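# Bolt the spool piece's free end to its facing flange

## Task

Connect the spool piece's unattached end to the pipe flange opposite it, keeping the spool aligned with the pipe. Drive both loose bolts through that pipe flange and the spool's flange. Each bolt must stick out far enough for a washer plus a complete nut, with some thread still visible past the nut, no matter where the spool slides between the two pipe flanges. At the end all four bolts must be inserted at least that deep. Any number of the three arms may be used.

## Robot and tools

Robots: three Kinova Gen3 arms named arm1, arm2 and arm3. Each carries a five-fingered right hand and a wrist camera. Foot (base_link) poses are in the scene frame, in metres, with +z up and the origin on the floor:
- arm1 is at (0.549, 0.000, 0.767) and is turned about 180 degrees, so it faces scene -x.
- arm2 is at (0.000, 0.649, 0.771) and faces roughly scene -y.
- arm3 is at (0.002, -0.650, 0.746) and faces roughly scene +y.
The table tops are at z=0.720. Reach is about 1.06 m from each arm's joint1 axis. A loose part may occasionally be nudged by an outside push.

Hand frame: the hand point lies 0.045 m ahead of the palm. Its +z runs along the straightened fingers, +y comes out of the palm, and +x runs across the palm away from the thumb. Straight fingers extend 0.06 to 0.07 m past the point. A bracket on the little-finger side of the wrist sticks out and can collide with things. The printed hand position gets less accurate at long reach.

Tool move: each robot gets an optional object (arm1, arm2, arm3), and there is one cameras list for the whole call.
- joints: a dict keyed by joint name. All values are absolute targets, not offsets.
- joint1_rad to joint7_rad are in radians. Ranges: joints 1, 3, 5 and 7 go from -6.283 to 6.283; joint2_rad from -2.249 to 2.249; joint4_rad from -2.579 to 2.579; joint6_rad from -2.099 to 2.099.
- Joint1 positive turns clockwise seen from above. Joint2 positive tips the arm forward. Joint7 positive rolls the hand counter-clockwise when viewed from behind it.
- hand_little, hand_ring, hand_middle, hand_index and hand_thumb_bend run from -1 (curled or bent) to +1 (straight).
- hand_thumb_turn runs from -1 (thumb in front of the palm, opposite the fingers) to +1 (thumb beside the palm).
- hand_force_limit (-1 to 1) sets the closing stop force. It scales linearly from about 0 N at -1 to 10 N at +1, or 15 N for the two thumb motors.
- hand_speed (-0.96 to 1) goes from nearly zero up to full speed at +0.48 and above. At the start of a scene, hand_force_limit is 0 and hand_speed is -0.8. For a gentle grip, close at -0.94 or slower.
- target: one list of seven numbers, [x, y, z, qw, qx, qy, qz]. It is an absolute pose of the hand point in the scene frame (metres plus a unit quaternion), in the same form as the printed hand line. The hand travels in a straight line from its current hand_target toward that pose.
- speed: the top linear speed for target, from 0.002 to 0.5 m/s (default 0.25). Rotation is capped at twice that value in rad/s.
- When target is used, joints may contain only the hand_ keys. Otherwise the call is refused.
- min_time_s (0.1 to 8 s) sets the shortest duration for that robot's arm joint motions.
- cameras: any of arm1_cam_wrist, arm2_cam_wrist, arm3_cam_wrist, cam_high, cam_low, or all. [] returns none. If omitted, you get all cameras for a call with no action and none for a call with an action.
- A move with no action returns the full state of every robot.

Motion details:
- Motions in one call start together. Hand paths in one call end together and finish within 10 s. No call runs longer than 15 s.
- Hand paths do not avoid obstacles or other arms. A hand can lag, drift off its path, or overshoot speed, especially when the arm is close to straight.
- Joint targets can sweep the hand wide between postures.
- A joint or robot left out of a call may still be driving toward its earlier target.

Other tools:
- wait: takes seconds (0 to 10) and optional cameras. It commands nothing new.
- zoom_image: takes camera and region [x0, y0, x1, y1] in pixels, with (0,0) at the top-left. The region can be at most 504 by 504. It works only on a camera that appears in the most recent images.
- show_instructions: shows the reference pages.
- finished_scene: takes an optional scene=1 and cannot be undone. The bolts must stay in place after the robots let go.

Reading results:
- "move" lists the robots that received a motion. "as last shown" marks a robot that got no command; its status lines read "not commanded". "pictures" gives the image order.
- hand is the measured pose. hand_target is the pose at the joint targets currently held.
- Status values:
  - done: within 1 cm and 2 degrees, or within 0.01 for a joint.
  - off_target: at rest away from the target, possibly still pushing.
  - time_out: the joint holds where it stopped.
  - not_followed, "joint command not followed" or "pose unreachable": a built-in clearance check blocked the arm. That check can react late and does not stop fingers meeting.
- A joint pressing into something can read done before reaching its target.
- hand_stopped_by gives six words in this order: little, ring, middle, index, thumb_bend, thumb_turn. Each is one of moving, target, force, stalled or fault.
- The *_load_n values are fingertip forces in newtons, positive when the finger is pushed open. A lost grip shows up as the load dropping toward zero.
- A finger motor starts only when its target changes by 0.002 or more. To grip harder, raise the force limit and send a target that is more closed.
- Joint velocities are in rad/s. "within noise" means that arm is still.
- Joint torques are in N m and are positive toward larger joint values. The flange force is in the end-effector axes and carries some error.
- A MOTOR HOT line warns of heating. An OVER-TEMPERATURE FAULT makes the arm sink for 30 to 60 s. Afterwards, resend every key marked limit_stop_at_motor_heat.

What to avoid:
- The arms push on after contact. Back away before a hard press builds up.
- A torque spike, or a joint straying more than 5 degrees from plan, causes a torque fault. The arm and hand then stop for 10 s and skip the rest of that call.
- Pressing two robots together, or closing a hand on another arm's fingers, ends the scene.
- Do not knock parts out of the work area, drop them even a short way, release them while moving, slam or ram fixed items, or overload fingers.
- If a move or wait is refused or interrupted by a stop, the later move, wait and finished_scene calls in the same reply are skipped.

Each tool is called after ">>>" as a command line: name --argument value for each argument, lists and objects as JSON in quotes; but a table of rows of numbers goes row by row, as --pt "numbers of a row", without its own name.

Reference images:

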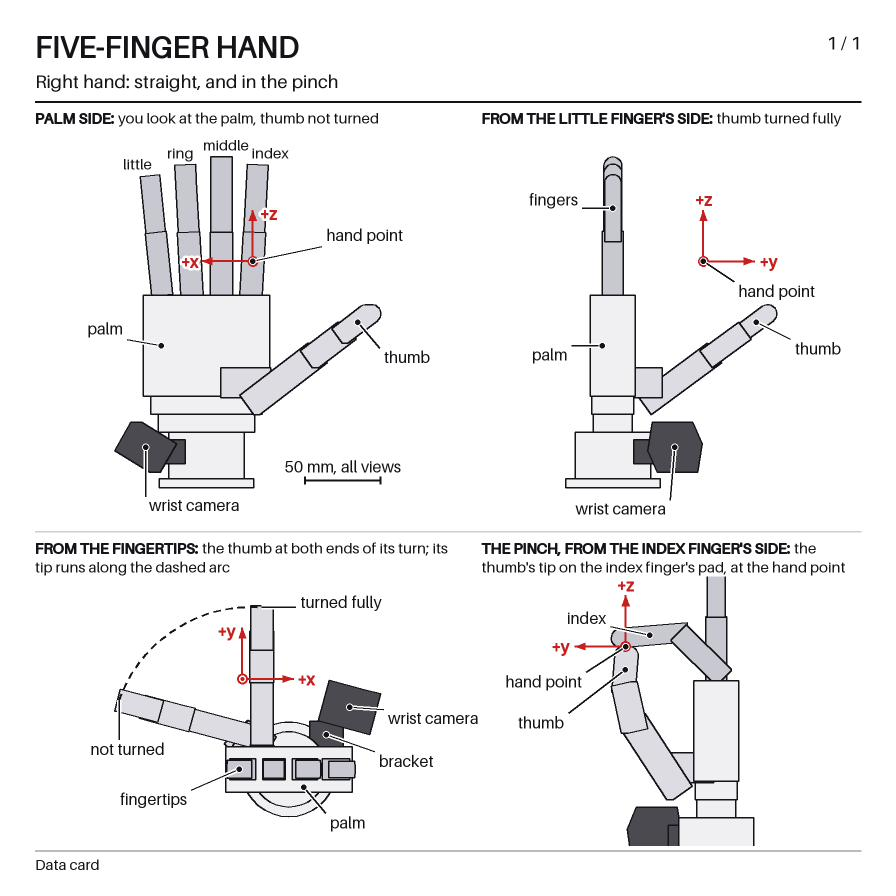

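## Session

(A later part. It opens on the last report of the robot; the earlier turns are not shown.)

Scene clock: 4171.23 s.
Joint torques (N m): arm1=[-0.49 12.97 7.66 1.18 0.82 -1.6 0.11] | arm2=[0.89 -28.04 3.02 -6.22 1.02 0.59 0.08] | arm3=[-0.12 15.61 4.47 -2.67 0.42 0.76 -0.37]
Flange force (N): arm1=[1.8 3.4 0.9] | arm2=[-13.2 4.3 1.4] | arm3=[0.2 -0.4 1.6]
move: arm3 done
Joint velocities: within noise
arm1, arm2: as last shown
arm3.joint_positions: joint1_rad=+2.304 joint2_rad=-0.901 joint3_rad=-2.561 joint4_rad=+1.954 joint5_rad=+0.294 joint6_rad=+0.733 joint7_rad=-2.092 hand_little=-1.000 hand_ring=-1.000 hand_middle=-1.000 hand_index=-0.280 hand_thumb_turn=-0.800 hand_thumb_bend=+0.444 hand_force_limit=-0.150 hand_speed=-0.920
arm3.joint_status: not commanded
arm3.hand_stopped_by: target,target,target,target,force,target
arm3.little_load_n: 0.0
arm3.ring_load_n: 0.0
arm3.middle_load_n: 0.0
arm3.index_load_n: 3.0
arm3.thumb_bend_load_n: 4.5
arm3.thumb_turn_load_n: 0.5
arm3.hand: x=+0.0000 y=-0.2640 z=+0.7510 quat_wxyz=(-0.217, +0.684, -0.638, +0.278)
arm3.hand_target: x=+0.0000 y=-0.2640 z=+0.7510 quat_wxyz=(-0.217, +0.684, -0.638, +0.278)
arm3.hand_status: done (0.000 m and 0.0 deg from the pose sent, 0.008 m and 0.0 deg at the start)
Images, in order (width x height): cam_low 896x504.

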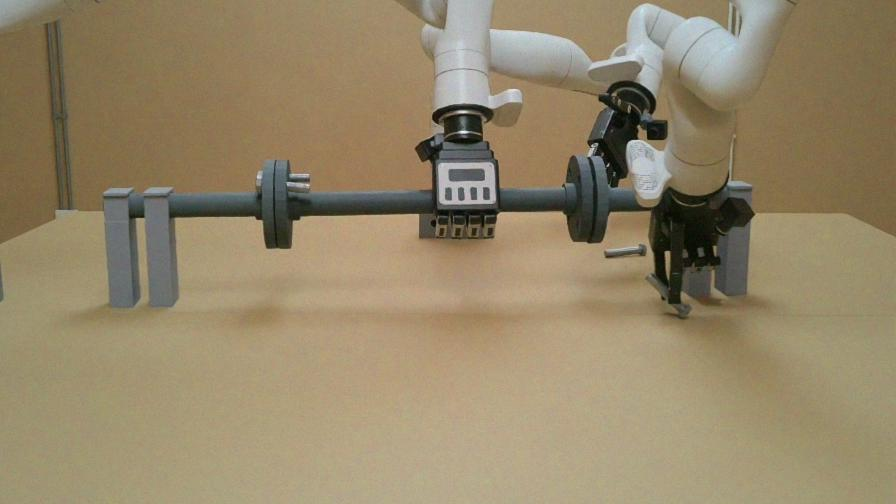

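>>> move --arm3 '{"target":[0.0000,-0.2560,0.7420,0.2170,-0.6840,0.6384,-0.2785],"speed":0.02}' --cameras '[]'

>>> move --arm3 '{"target":[0.0000,-0.2510,0.7360,0.2170,-0.6840,0.6384,-0.2785],"speed":0.02}' --cameras '["cam_low","arm3_cam_wrist"]'

>>> zoom_image --camera "cam_low" --region '[610, 220, 750, 320]'

Scene clock: 4184.67 s.
Joint torques (N m): arm1=[-0.47 12.87 7.68 1.12 0.81 -1.55 0.13] | arm2=[0.87 -28.07 3.02 -6.26 1.02 0.57 0.06] | arm3=[-0.09 15.91 4.61 -2.58 0.4 0.69 -0.39]
Flange force (N): arm1=[1.6 3.3 0.9] | arm2=[-13.1 4.3 1.4] | arm3=[0.1 -0.4 1.2]
move: arm3 done
Joint velocities: within noise
arm1, arm2: as last shown
arm3.joint_positions: joint1_rad=+2.320 joint2_rad=-0.928 joint3_rad=-2.569 joint4_rad=+1.929 joint5_rad=+0.289 joint6_rad=+0.728 joint7_rad=-2.090 hand_little=-1.000 hand_ring=-1.000 hand_middle=-1.000 hand_index=-0.280 hand_thumb_turn=-0.800 hand_thumb_bend=+0.444 hand_force_limit=-0.150 hand_speed=-0.920
arm3.joint_status: not commanded
arm3.hand_stopped_by: target,target,target,target,force,target
arm3.little_load_n: 0.0
arm3.ring_load_n: 0.0
arm3.middle_load_n: 0.0
arm3.index_load_n: 3.0
arm3.thumb_bend_load_n: 4.5
arm3.thumb_turn_load_n: 0.5
arm3.hand: x=+0.0000 y=-0.2560 z=+0.7420 quat_wxyz=(-0.217, +0.684, -0.638, +0.278)
arm3.hand_target: x=+0.0000 y=-0.2560 z=+0.7420 quat_wxyz=(-0.217, +0.684, -0.638, +0.278)
arm3.hand_status: done (0.000 m and 0.0 deg from the pose sent, 0.012 m and 0.0 deg at the start)

Scene clock: 4185.63 s.
Joint torques (N m): arm1=[-0.43 13 7.62 1.11 0.77 -1.56 0.18] | arm2=[0.87 -28.06 3.01 -6.2 1.05 0.59 0.07] | arm3=[-0.11 16.11 4.6 -2.52 0.42 0.7 -0.39]
Flange force (N): arm1=[1.9 3.2 0.5] | arm2=[-13.4 4.3 1.4] | arm3=[0.0 -0.5 1.1]
move: arm3 done
Joint velocities: within noise
arm1: as last shown
arm2.joint_positions: joint1_rad=-0.099 joint2_rad=+1.181 joint3_rad=-0.411 joint4_rad=+0.780 joint5_rad=+0.815 joint6_rad=+1.415 joint7_rad=-2.013 hand_little=-0.892 hand_ring=-0.814 hand_middle=-0.812 hand_index=-0.829 hand_thumb_turn=-1.000 hand_thumb_bend=+1.000 hand_force_limit=-0.100 hand_speed=-0.940
arm2.joint_status: not commanded
arm2.hand_stopped_by: force,force,force,force,target,target
arm2.little_load_n: 4.0
arm2.ring_load_n: 0.0
arm2.middle_load_n: 0.0
arm2.index_load_n: 0.0
arm2.thumb_bend_load_n: 0.0
arm2.thumb_turn_load_n: 0.0
arm2.hand: x=+0.0862 y=-0.0458 z=+0.7966 quat_wxyz=(+0.147, -0.651, -0.726, +0.164)
arm2.hand_target: x=+0.0862 y=-0.0458 z=+0.7966 quat_wxyz=(+0.147, -0.651, -0.726, +0.164)
arm2.hand_status: not commanded
arm3.joint_positions: joint1_rad=+2.330 joint2_rad=-0.946 joint3_rad=-2.575 joint4_rad=+1.913 joint5_rad=+0.286 joint6_rad=+0.725 joint7_rad=-2.090 hand_little=-1.000 hand_ring=-1.000 hand_middle=-1.000 hand_index=-0.280 hand_thumb_turn=-0.800 hand_thumb_bend=+0.444 hand_force_limit=-0.150 hand_speed=-0.920
arm3.joint_status: not commanded
arm3.hand_stopped_by: target,target,target,target,force,target
arm3.little_load_n: 0.0
arm3.ring_load_n: 0.0
arm3.middle_load_n: 0.0
arm3.index_load_n: 3.0
arm3.thumb_bend_load_n: 4.5
arm3.thumb_turn_load_n: 0.0
arm3.hand: x=+0.0000 y=-0.2510 z=+0.7360 quat_wxyz=(-0.217, +0.684, -0.638, +0.279)
arm3.hand_target: x=+0.0000 y=-0.2510 z=+0.7360 quat_wxyz=(-0.217, +0.684, -0.638, +0.279)
arm3.hand_status: done (0.000 m and 0.0 deg from the pose sent, 0.008 m and 0.0 deg at the start)
pictures: arm3_cam_wrist, cam_low
Images, in order (width x height): arm3_cam_wrist 672x504, cam_low 896x504.

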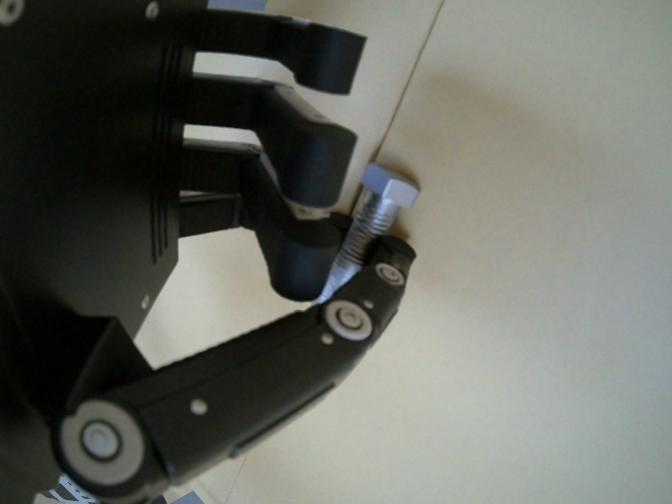

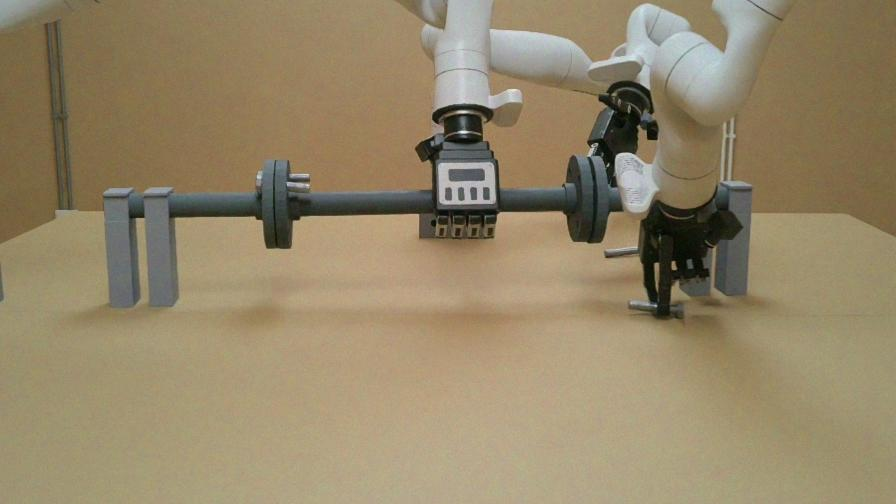

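Scaled by 3.600 from the camera's image (finer frame: 1280x720).

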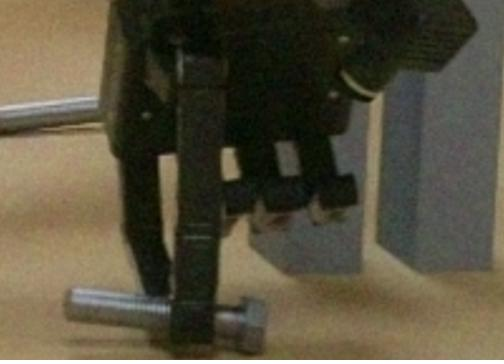

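>>> move --arm3 '{"target":[0.0000,-0.2490,0.7342,0.2170,-0.6840,0.6384,-0.2785],"speed":0.02}' --cameras '["cam_low"]'

>>> zoom_image --camera "cam_low" --region '[610, 220, 750, 320]'

Scene clock: 4199.17 s.
Joint torques (N m): arm1=[-0.51 12.94 7.61 1.12 0.77 -1.56 0.1] | arm2=[0.85 -28.04 3.04 -6.22 1.02 0.57 0.07] | arm3=[-0.14 16.26 4.68 -2.58 0.46 0.71 -0.38]
Flange force (N): arm1=[1.4 3.3 0.8] | arm2=[-13.2 4.2 1.4] | arm3=[0.1 -0.3 1.3]
move: arm3 done
Joint velocities: within noise
arm1.joint_positions: joint1_rad=+0.930 joint2_rad=-1.743 joint3_rad=-1.385 joint4_rad=+2.204 joint5_rad=-1.193 joint6_rad=+1.021 joint7_rad=-2.359 hand_little=+1.000 hand_ring=+1.000 hand_middle=+1.000 hand_index=+1.000 hand_thumb_turn=+1.000 hand_thumb_bend=+1.000 hand_force_limit=-0.600 hand_speed=-0.800
arm1.joint_status: not commanded
arm1.hand_stopped_by: target,target,target,target,target,target
arm1.little_load_n: 0.0
arm1.ring_load_n: 0.0
arm1.middle_load_n: 0.0
arm1.index_load_n: 0.0
arm1.thumb_bend_load_n: 0.0
arm1.thumb_turn_load_n: 0.0
arm1.hand: x=+0.2176 y=-0.2500 z=+0.9020 quat_wxyz=(-0.046, +0.840, -0.326, -0.431)
arm1.hand_target: x=+0.2176 y=-0.2500 z=+0.9020 quat_wxyz=(-0.046, +0.840, -0.326, -0.431)
arm1.hand_status: not commanded
arm2: as last shown
arm2.ring_load_n: 0.5
arm3.joint_positions: joint1_rad=+2.333 joint2_rad=-0.951 joint3_rad=-2.577 joint4_rad=+1.906 joint5_rad=+0.285 joint6_rad=+0.725 joint7_rad=-2.089 hand_little=-1.000 hand_ring=-1.000 hand_middle=-1.000 hand_index=-0.280 hand_thumb_turn=-0.800 hand_thumb_bend=+0.444 hand_force_limit=-0.150 hand_speed=-0.920
arm3.joint_status: not commanded
arm3.hand_stopped_by: target,target,target,target,force,target
arm3.little_load_n: 0.0
arm3.ring_load_n: 0.0
arm3.middle_load_n: 0.0
arm3.index_load_n: 3.0
arm3.thumb_bend_load_n: 4.5
arm3.thumb_turn_load_n: 0.0
arm3.hand: x=+0.0000 y=-0.2490 z=+0.7342 quat_wxyz=(-0.217, +0.684, -0.638, +0.278)
arm3.hand_target: x=+0.0000 y=-0.2490 z=+0.7342 quat_wxyz=(-0.217, +0.684, -0.638, +0.279)
arm3.hand_status: done (0.000 m and 0.0 deg from the pose sent, 0.003 m and 0.0 deg at the start)
Images, in order (width x height): cam_low 896x504.

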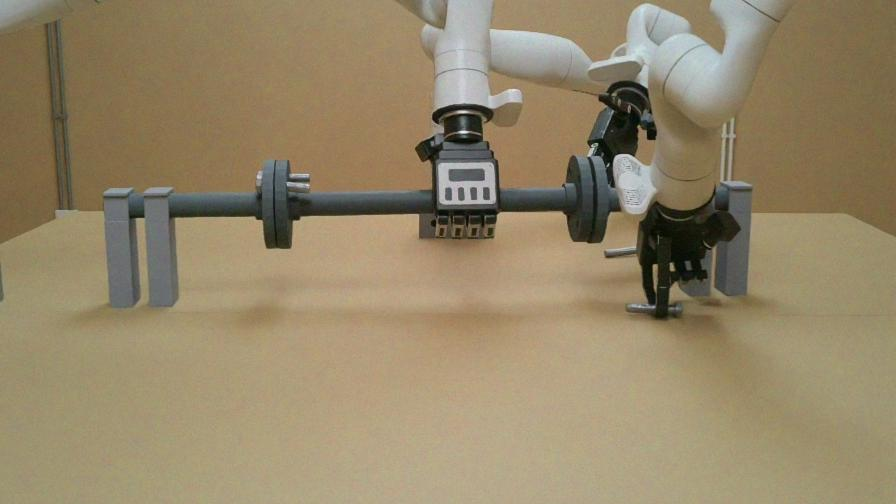

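Scaled by 3.600 from the camera's image (finer frame: 1280x720).

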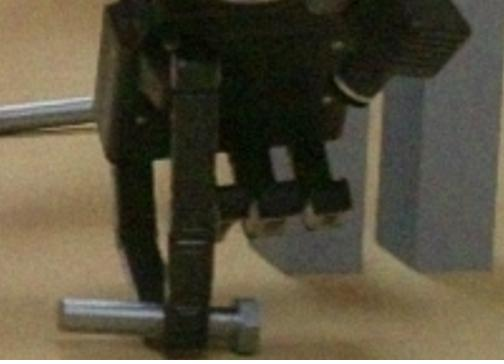

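>>> move --arm3 '{"joints":{"hand_thumb_bend":0.0,"hand_force_limit":0.2,"hand_speed":-0.94}}' --cameras '["cam_low","arm3_cam_wrist"]'

>>> zoom_image --camera "cam_low" --region '[610, 220, 750, 320]'

Scene clock: 4210.33 s.
Joint torques (N m): arm1=[-0.5 12.94 7.62 1.05 0.79 -1.56 0.14] | arm2=[0.85 -28.03 3.02 -6.22 1.02 0.56 0.09] | arm3=[-0.07 16.1 4.6 -2.5 0.38 0.74 -0.4]
Flange force (N): arm1=[1.5 3.1 0.8] | arm2=[-13.1 4.3 1.4] | arm3=[0.2 -0.7 1.0]
move: arm3 off_target
Joint velocities: within noise
arm1, arm2: as last shown
arm2.ring_load_n: 0.0
arm3.joint_positions: joint1_rad=+2.333 joint2_rad=-0.951 joint3_rad=-2.577 joint4_rad=+1.906 joint5_rad=+0.285 joint6_rad=+0.725 joint7_rad=-2.089 hand_little=-1.000 hand_ring=-1.000 hand_middle=-1.000 hand_index=-0.279 hand_thumb_turn=-0.800 hand_thumb_bend=+0.420 hand_force_limit=+0.200 hand_speed=-0.940
arm3.joint_status: hand_thumb_bend off_target (ended at +0.420, target +0.000); the others done
arm3.hand_stopped_by: target,target,target,target,force,target
arm3.little_load_n: 0.0
arm3.ring_load_n: 0.0
arm3.middle_load_n: -0.5
arm3.index_load_n: 6.5
arm3.thumb_bend_load_n: 9.0
arm3.thumb_turn_load_n: 0.0
arm3.hand: x=+0.0000 y=-0.2490 z=+0.7342 quat_wxyz=(-0.217, +0.684, -0.638, +0.279)
arm3.hand_target: x=+0.0000 y=-0.2490 z=+0.7342 quat_wxyz=(-0.217, +0.684, -0.638, +0.279)
arm3.hand_status: not commanded
pictures: arm3_cam_wrist, cam_low
Images, in order (width x height): arm3_cam_wrist 672x504, cam_low 896x504.

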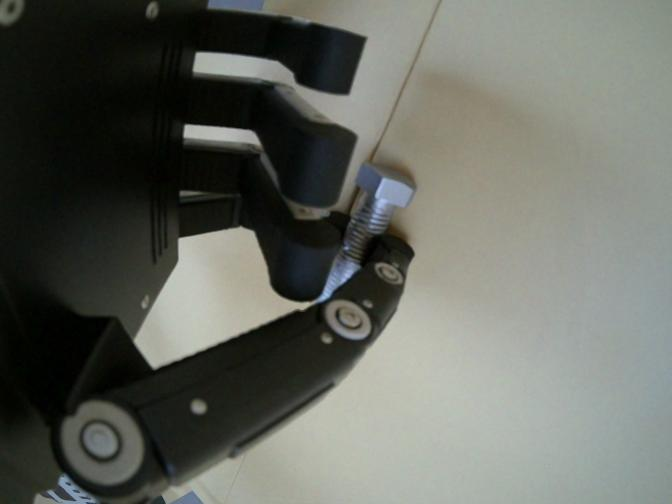

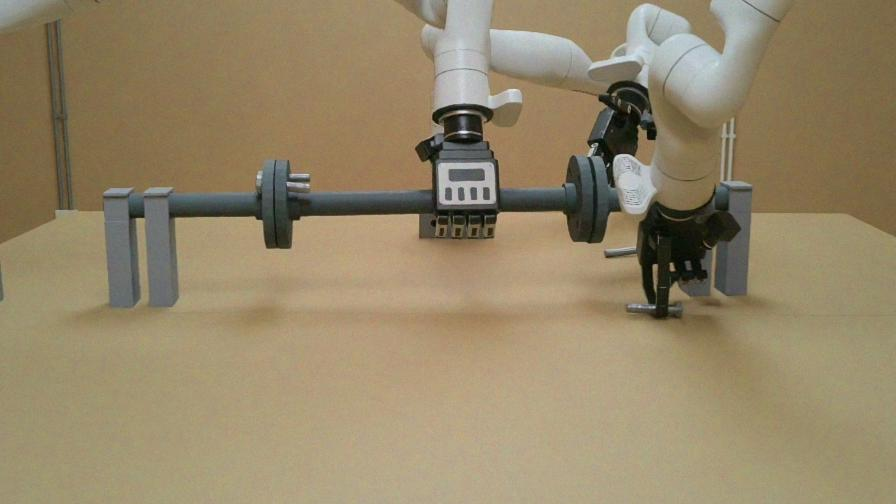

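Scaled by 3.600 from the camera's image (finer frame: 1280x720).

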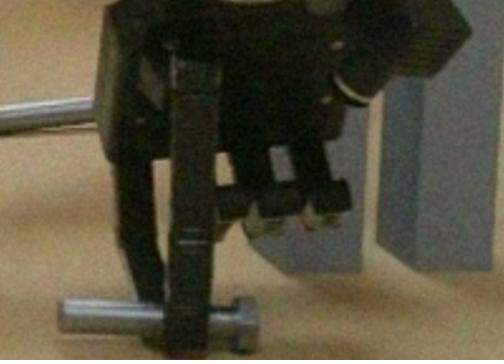

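>>> move --arm3 '{"target":[-0.0300,-0.2700,0.9000,0.2170,-0.6840,0.6384,-0.2785],"speed":0.1}' --arm1 '{"target":[0.28,-0.25,0.98,-0.0464,0.8404,-0.3257,-0.4305],"speed":0.1}' --cameras '["cam_low","arm1_cam_wrist","cam_high","arm3_cam_wrist"]'

Scene clock: 4226.80 s.
Joint torques (N m): arm1=[-0.47 13.07 7.09 -1.1 0.93 -1.53 0.08] | arm2=[0.87 -28.13 2.99 -6.18 1.05 0.58 0.06] | arm3=[-0.16 13.61 3.5 -5.67 0.89 0.65 -0.38]
Flange force (N): arm1=[1.3 3.1 -0.1] | arm2=[-13.8 4.4 1.4] | arm3=[-0.2 -0.1 1.8]
move: arm1 done; arm3 done
Joint velocities: within noise
arm1.joint_positions: joint1_rad=+0.787 joint2_rad=-1.635 joint3_rad=-1.171 joint4_rad=+2.183 joint5_rad=-0.911 joint6_rad=+1.172 joint7_rad=-2.425 hand_little=+1.000 hand_ring=+1.000 hand_middle=+1.000 hand_index=+1.000 hand_thumb_turn=+1.000 hand_thumb_bend=+1.000 hand_force_limit=-0.600 hand_speed=-0.800
arm1.joint_status: not commanded
arm1.hand_stopped_by: target,target,target,target,target,target
arm1.little_load_n: 0.0
arm1.ring_load_n: 0.0
arm1.middle_load_n: 0.0
arm1.index_load_n: 0.0
arm1.thumb_bend_load_n: 0.0
arm1.thumb_turn_load_n: 0.0
arm1.hand: x=+0.2800 y=-0.2500 z=+0.9800 quat_wxyz=(-0.046, +0.840, -0.326, -0.431)
arm1.hand_target: x=+0.2800 y=-0.2500 z=+0.9800 quat_wxyz=(-0.046, +0.840, -0.326, -0.431)
arm1.hand_status: done (0.000 m and 0.0 deg from the pose sent, 0.100 m and 0.0 deg at the start)
arm2: as last shown
arm3.joint_positions: joint1_rad=+2.184 joint2_rad=-0.591 joint3_rad=-2.491 joint4_rad=+1.832 joint5_rad=+0.337 joint6_rad=+1.152 joint7_rad=-1.995 hand_little=-1.000 hand_ring=-1.000 hand_middle=-1.000 hand_index=-0.279 hand_thumb_turn=-0.800 hand_thumb_bend=+0.420 hand_force_limit=+0.200 hand_speed=-0.940
arm3.joint_status: not commanded
arm3.hand_stopped_by: target,target,target,target,force,target
arm3.little_load_n: 0.0
arm3.ring_load_n: 0.0
arm3.middle_load_n: 0.0
arm3.index_load_n: 6.5
arm3.thumb_bend_load_n: 9.0
arm3.thumb_turn_load_n: 0.0
arm3.hand: x=-0.0300 y=-0.2700 z=+0.9000 quat_wxyz=(-0.217, +0.684, -0.638, +0.279)
arm3.hand_target: x=-0.0300 y=-0.2700 z=+0.9000 quat_wxyz=(-0.217, +0.684, -0.638, +0.279)
arm3.hand_status: done (0.000 m and 0.0 deg from the pose sent, 0.170 m and 0.0 deg at the start)
pictures: arm1_cam_wrist, arm3_cam_wrist, cam_high, cam_low
Images, in order (width x height): arm1_cam_wrist 672x504, arm3_cam_wrist 672x504, cam_high 896x504, cam_low 896x504.

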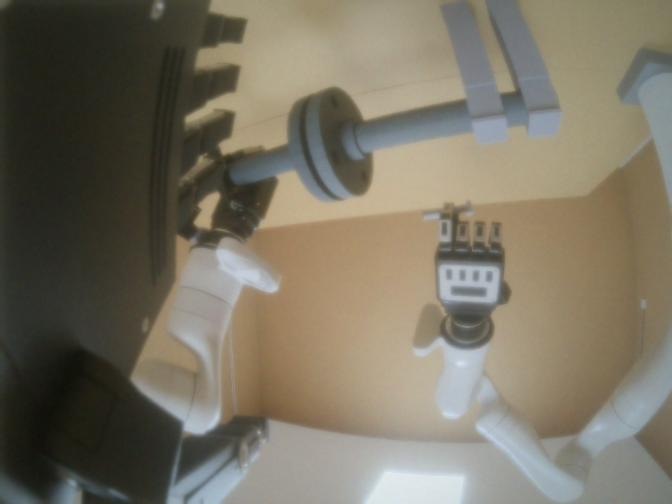

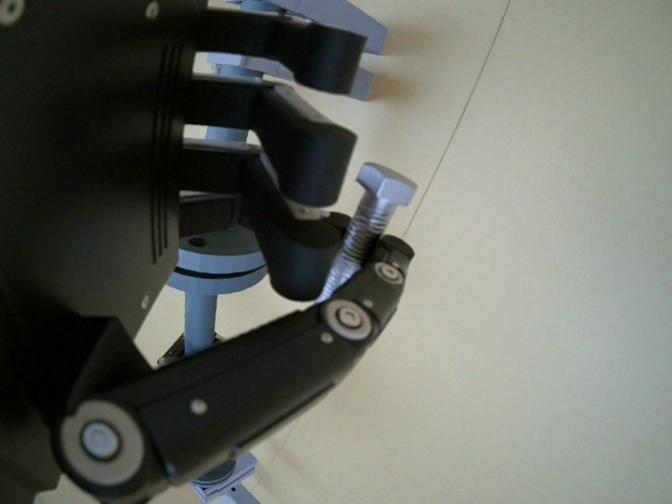

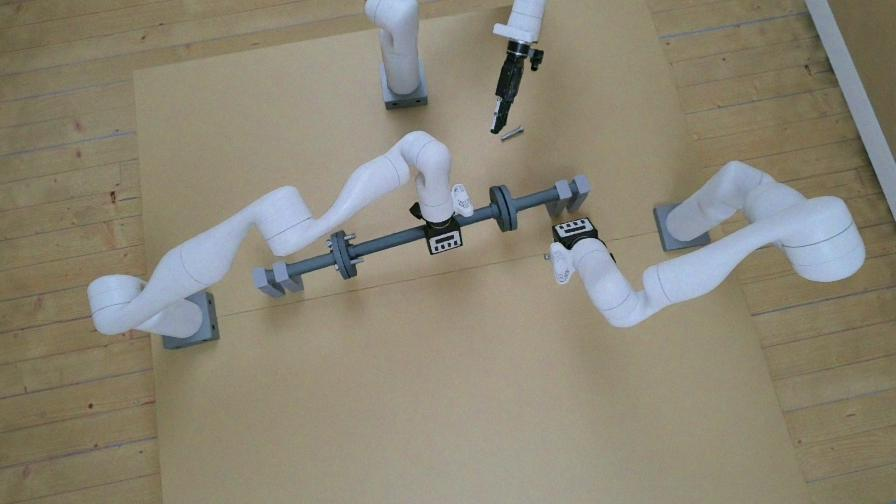

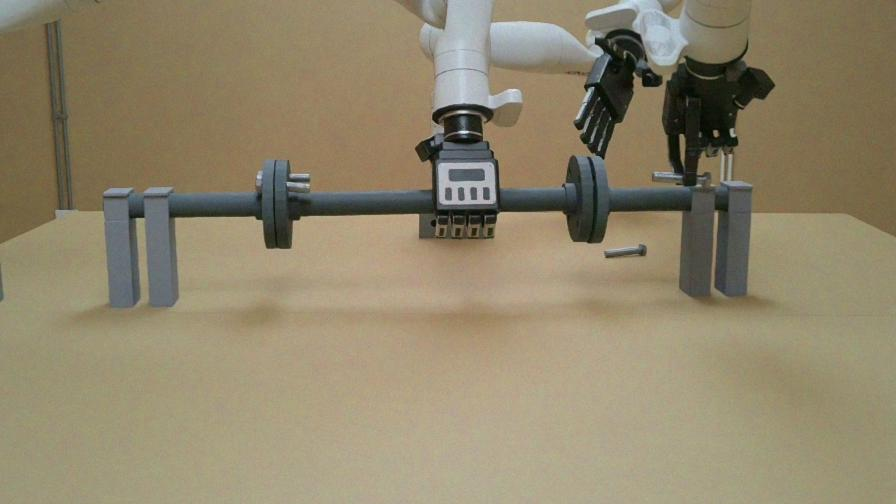

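>>> zoom_image --camera "cam_high" --region '[520, 160, 620, 240]'

>>> zoom_image --camera "arm1_cam_wrist" --region '[280, 0, 580, 220]'

Scaled by 5.040 from the camera's image (finer frame: 1280x720).

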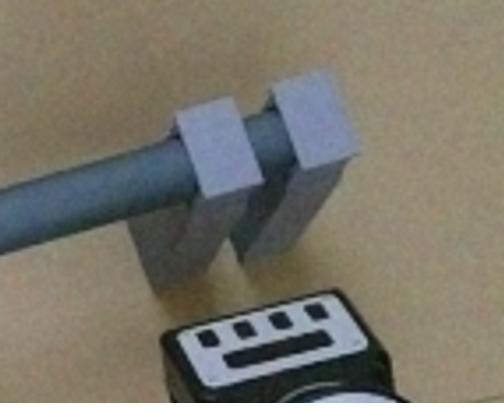

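Scaled by 1.680 from the camera's image (finer frame: 960x720).

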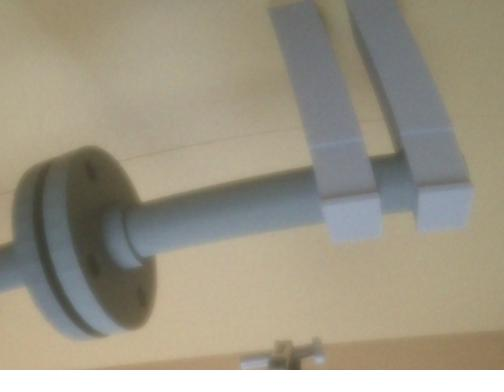

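>>> move --arm1 '{"target":[0.23,-0.27,0.95,-0.2222,0.6315,-0.6383,-0.3805],"speed":0.15}' --cameras '["cam_low","arm1_cam_wrist","cam_high"]'

Scene clock: 4302.50 s.
Joint torques (N m): arm1=[-0.46 19.26 8.08 1.77 1.86 -0.17 0.11] | arm2=[0.84 -28.09 3.03 -6.19 1.02 0.55 0.07] | arm3=[-0.14 13.62 3.55 -5.77 0.86 0.63 -0.39]
Flange force (N): arm1=[3.0 2.8 -2.4] | arm2=[-13.7 4.3 1.3] | arm3=[0.1 -0.1 2.0]
move: arm1 done
Joint velocities: within noise
arm1.joint_positions: joint1_rad=+1.378 joint2_rad=-1.677 joint3_rad=-1.228 joint4_rad=+1.367 joint5_rad=-0.801 joint6_rad=+1.870 joint7_rad=-3.241 hand_little=+1.000 hand_ring=+1.000 hand_middle=+1.000 hand_index=+1.000 hand_thumb_turn=+1.000 hand_thumb_bend=+1.000 hand_force_limit=-0.600 hand_speed=-0.800
arm1.joint_status: not commanded
arm1.hand_stopped_by: target,target,target,target,target,target
arm1.little_load_n: 0.0
arm1.ring_load_n: 0.0
arm1.middle_load_n: 0.0
arm1.index_load_n: 0.0
arm1.thumb_bend_load_n: 0.0
arm1.thumb_turn_load_n: 0.0
arm1.hand: x=+0.2300 y=-0.2700 z=+0.9500 quat_wxyz=(-0.222, +0.631, -0.638, -0.380)
arm1.hand_target: x=+0.2300 y=-0.2700 z=+0.9500 quat_wxyz=(-0.222, +0.631, -0.638, -0.380)
arm1.hand_status: done (0.000 m and 0.0 deg from the pose sent, 0.062 m and 48.3 deg at the start)
arm2, arm3: as last shown
arm2.thumb_turn_load_n: 0.5
arm3.index_load_n: 6.0
pictures: arm1_cam_wrist, cam_high, cam_low
Images, in order (width x height): arm1_cam_wrist 672x504, cam_high 896x504, cam_low 896x504.

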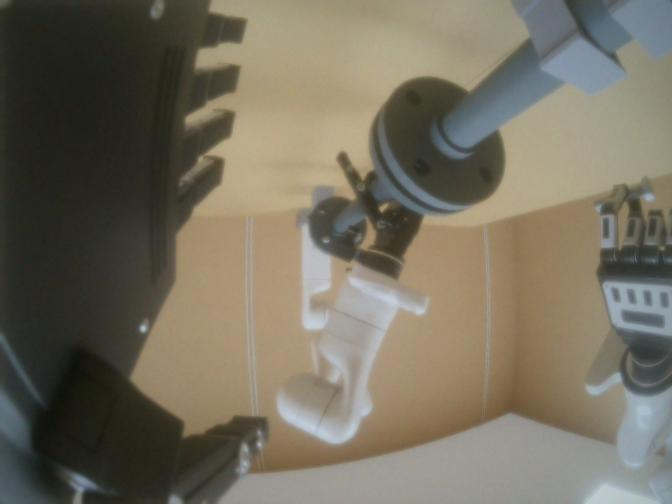

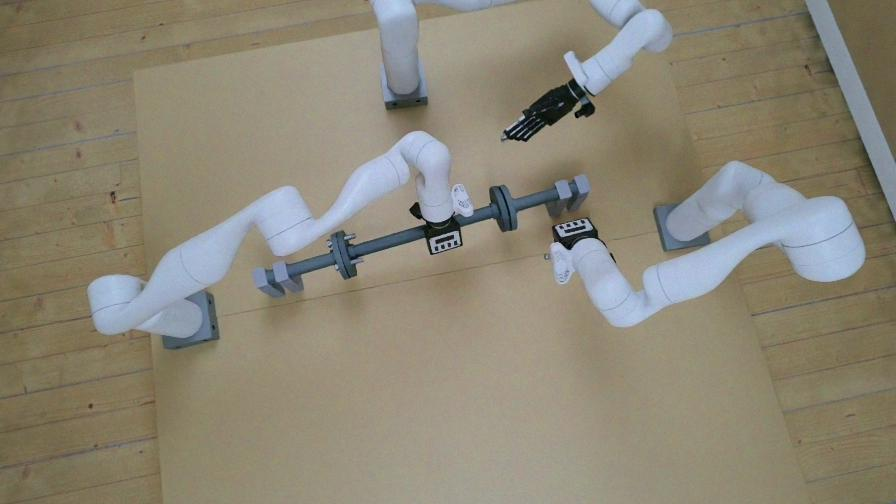

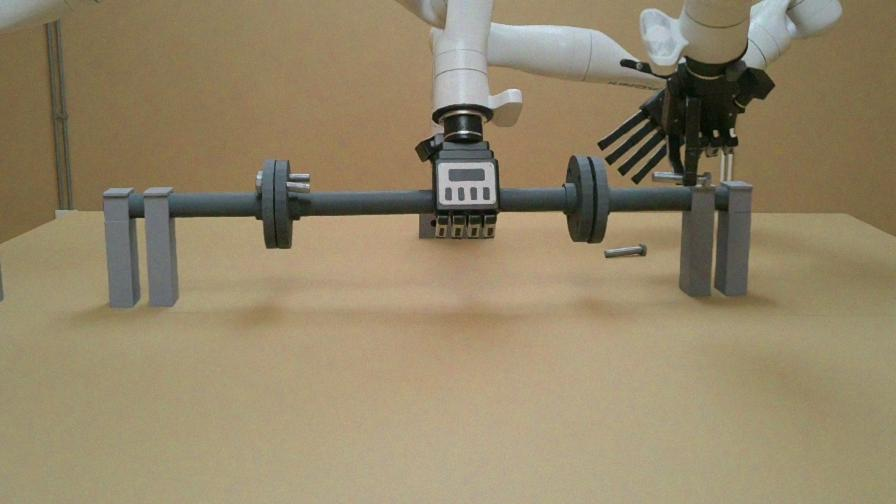

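>>> move --arm1 '{"target":[0.1750,-0.2600,0.905,-0.2222,0.6315,-0.6383,-0.3805],"speed":0.1}' --cameras '["cam_low","arm1_cam_wrist","cam_high"]'

>>> zoom_image --camera "arm1_cam_wrist" --region '[250, 150, 500, 350]'

Scene clock: 4313.27 s.
Joint torques (N m): arm1=[-0.43 19.53 8.16 2.44 1.88 -0.08 0.1] | arm2=[0.85 -28.05 3.02 -6.18 1 0.57 0.08] | arm3=[-0.13 13.61 3.51 -5.69 0.88 0.64 -0.38]
Flange force (N): arm1=[3.2 3.3 -2.2] | arm2=[-13.5 4.3 1.4] | arm3=[-0.1 -0.1 1.8]
move: arm1 done
Joint velocities: within noise
arm1.joint_positions: joint1_rad=+1.482 joint2_rad=-1.736 joint3_rad=-1.274 joint4_rad=+1.323 joint5_rad=-0.880 joint6_rad=+1.789 joint7_rad=-3.268 hand_little=+1.000 hand_ring=+1.000 hand_middle=+1.000 hand_index=+1.000 hand_thumb_turn=+1.000 hand_thumb_bend=+1.000 hand_force_limit=-0.600 hand_speed=-0.800
arm1.joint_status: not commanded
arm1.hand_stopped_by: target,target,target,target,target,target
arm1.little_load_n: 0.0
arm1.ring_load_n: 0.0
arm1.middle_load_n: 0.0
arm1.index_load_n: 0.0
arm1.thumb_bend_load_n: 0.0
arm1.thumb_turn_load_n: 0.0
arm1.hand: x=+0.1750 y=-0.2600 z=+0.9050 quat_wxyz=(-0.222, +0.631, -0.638, -0.380)
arm1.hand_target: x=+0.1750 y=-0.2600 z=+0.9050 quat_wxyz=(-0.222, +0.631, -0.638, -0.380)
arm1.hand_status: done (0.000 m and 0.0 deg from the pose sent, 0.072 m and 0.0 deg at the start)
arm2, arm3: as last shown
arm2.thumb_turn_load_n: 0.0
arm3.index_load_n: 6.5
arm3.thumb_bend_load_n: 8.5
pictures: arm1_cam_wrist, cam_high, cam_low
Images, in order (width x height): arm1_cam_wrist 672x504, cam_high 896x504, cam_low 896x504.

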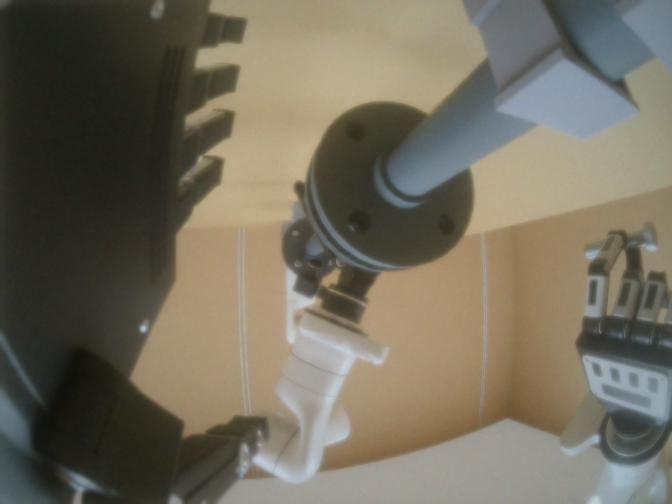

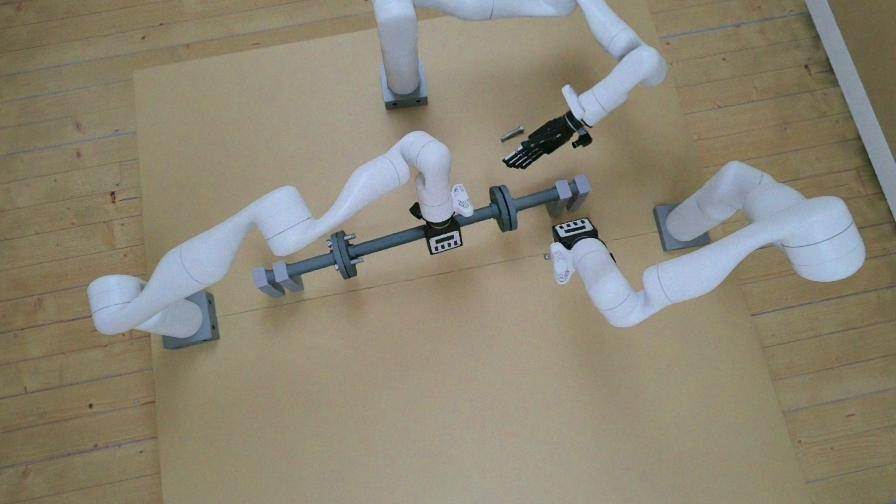

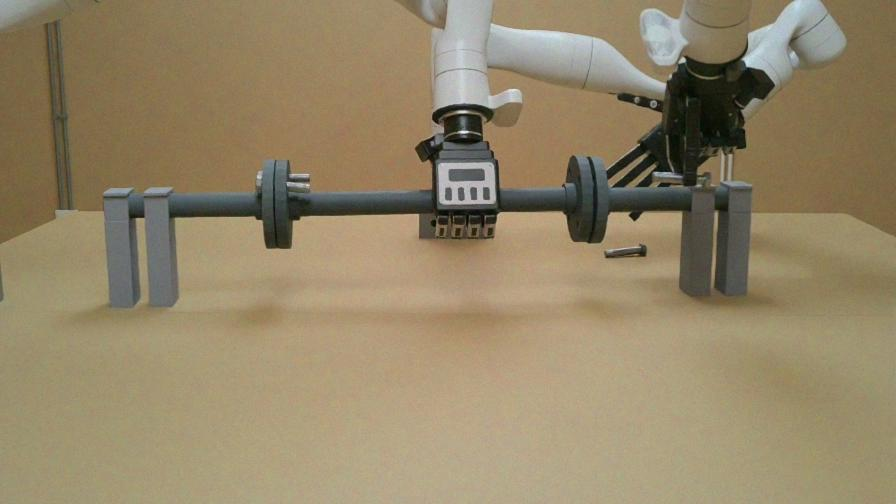

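Scaled by 2.016 from the camera's image (finer frame: 960x720).

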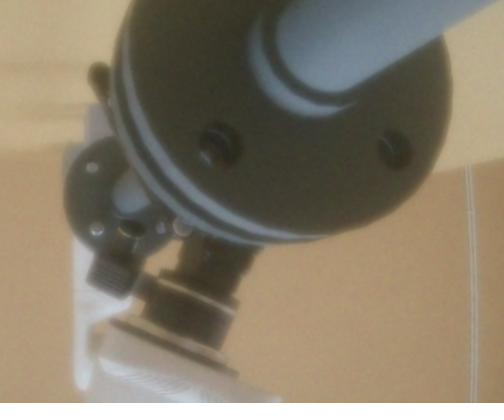

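>>> move --arm1 '{"target":[0.1444,-0.2564,0.8880,-0.2222,0.6315,-0.6383,-0.3805],"speed":0.05}' --cameras '["cam_low","arm1_cam_wrist","cam_high"]'

>>> zoom_image --camera "arm1_cam_wrist" --region '[240, 190, 460, 350]'

Scene clock: 4330.17 s.
Joint torques (N m): arm1=[-0.37 20 8.21 2.65 1.9 -0.03 0.11] | arm2=[0.88 -28.08 3.02 -6.2 1.03 0.56 0.08] | arm3=[-0.15 13.63 3.55 -5.7 0.87 0.63 -0.4]
Flange force (N): arm1=[3.3 3.2 -1.8] | arm2=[-13.5 4.3 1.4] | arm3=[-0.2 0.0 1.9]
move: arm1 done
Joint velocities: within noise
arm1.joint_positions: joint1_rad=+1.546 joint2_rad=-1.753 joint3_rad=-1.290 joint4_rad=+1.273 joint5_rad=-0.910 joint6_rad=+1.757 joint7_rad=-3.285 hand_little=+1.000 hand_ring=+1.000 hand_middle=+1.000 hand_index=+1.000 hand_thumb_turn=+1.000 hand_thumb_bend=+1.000 hand_force_limit=-0.600 hand_speed=-0.800
arm1.joint_status: not commanded
arm1.hand_stopped_by: target,target,target,target,target,target
arm1.little_load_n: 0.0
arm1.ring_load_n: 0.0
arm1.middle_load_n: 0.0
arm1.index_load_n: -0.5
arm1.thumb_bend_load_n: 0.0
arm1.thumb_turn_load_n: 0.0
arm1.hand: x=+0.1444 y=-0.2564 z=+0.8880 quat_wxyz=(-0.222, +0.631, -0.638, -0.380)
arm1.hand_target: x=+0.1444 y=-0.2564 z=+0.8880 quat_wxyz=(-0.222, +0.631, -0.638, -0.380)
arm1.hand_status: done (0.000 m and 0.0 deg from the pose sent, 0.035 m and 0.0 deg at the start)
arm2, arm3: as last shown
arm2.ring_load_n: 0.5
arm2.thumb_bend_load_n: 0.5
arm3.thumb_bend_load_n: 9.0
pictures: arm1_cam_wrist, cam_high, cam_low
Images, in order (width x height): arm1_cam_wrist 672x504, cam_high 896x504, cam_low 896x504.

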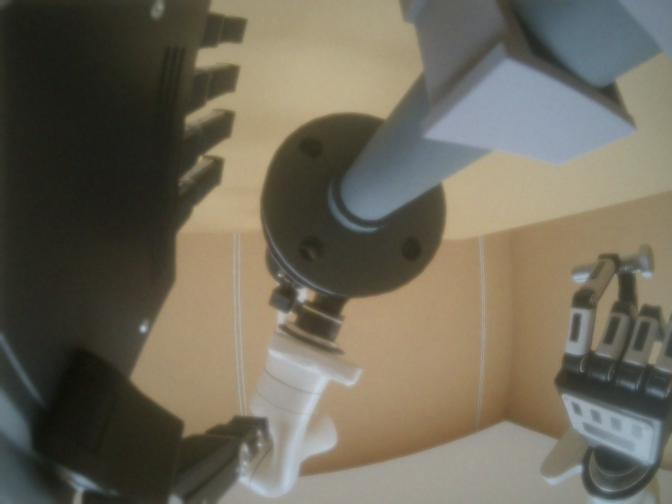

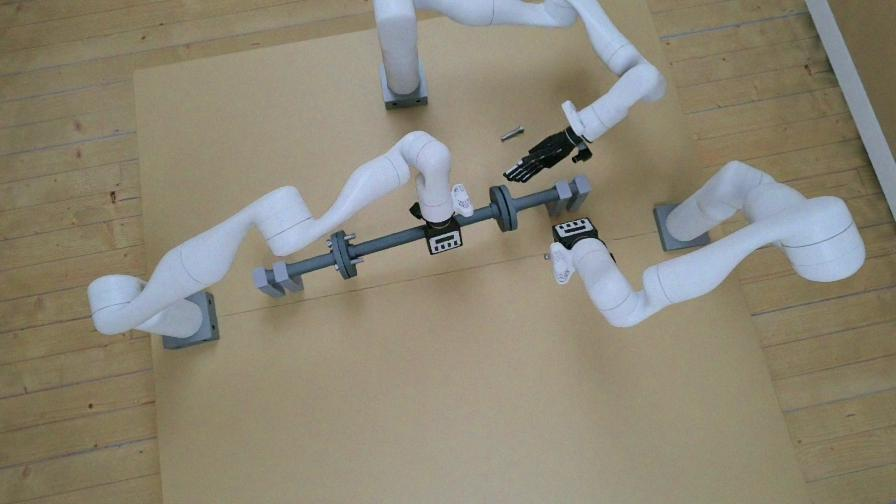

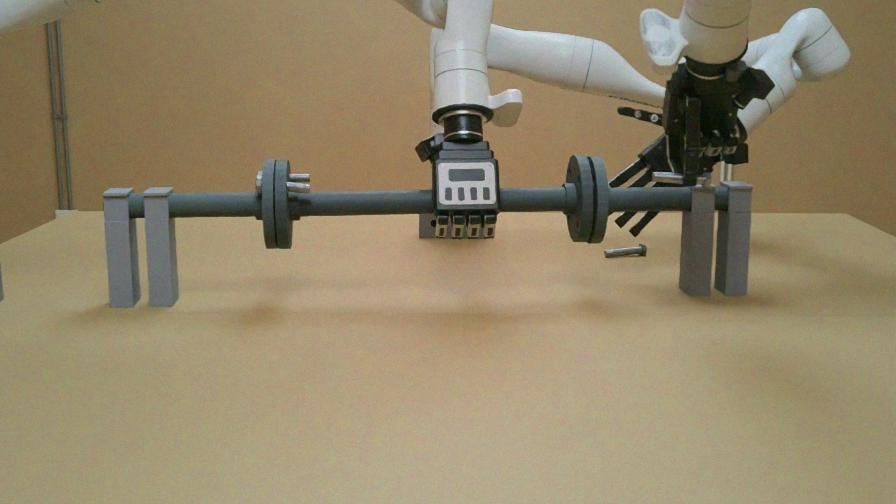

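Scaled by 2.291 from the camera's image (finer frame: 960x720).

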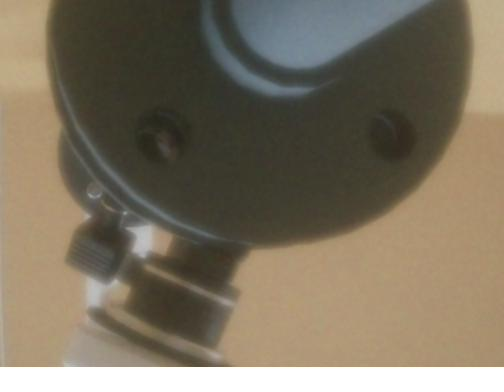

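>>> zoom_image --camera "arm1_cam_wrist" --region '[285, 225, 335, 275]'

>>> zoom_image --camera "arm1_cam_wrist" --region '[385, 225, 435, 275]'

>>> zoom_image --camera "arm1_cam_wrist" --region '[285, 120, 335, 170]'

Scaled by 10.080 from the camera's image (finer frame: 960x720).

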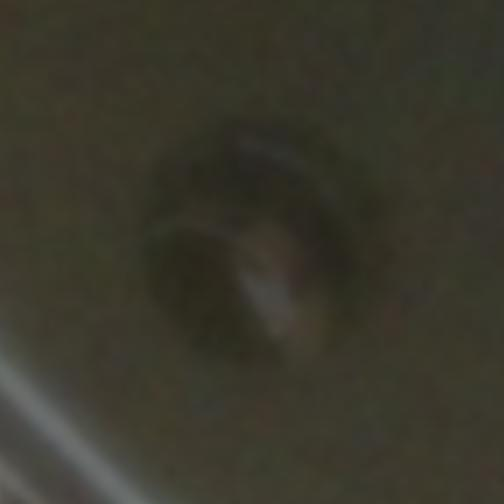

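Scaled by 10.080 from the camera's image (finer frame: 960x720).

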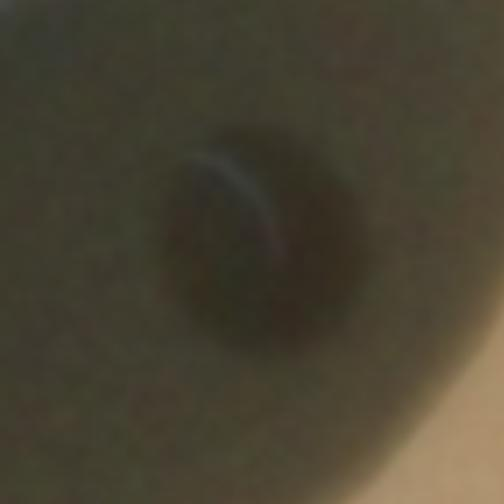

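Scaled by 10.080 from the camera's image (finer frame: 960x720).

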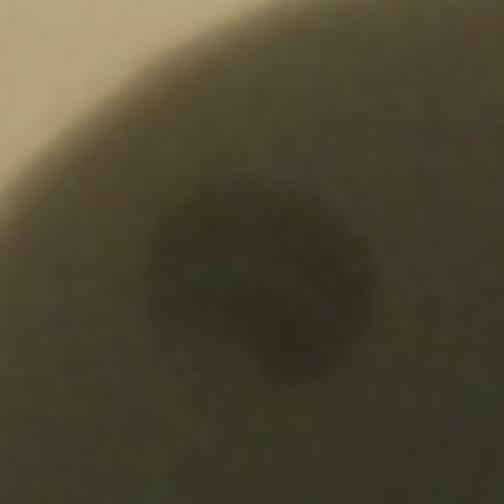

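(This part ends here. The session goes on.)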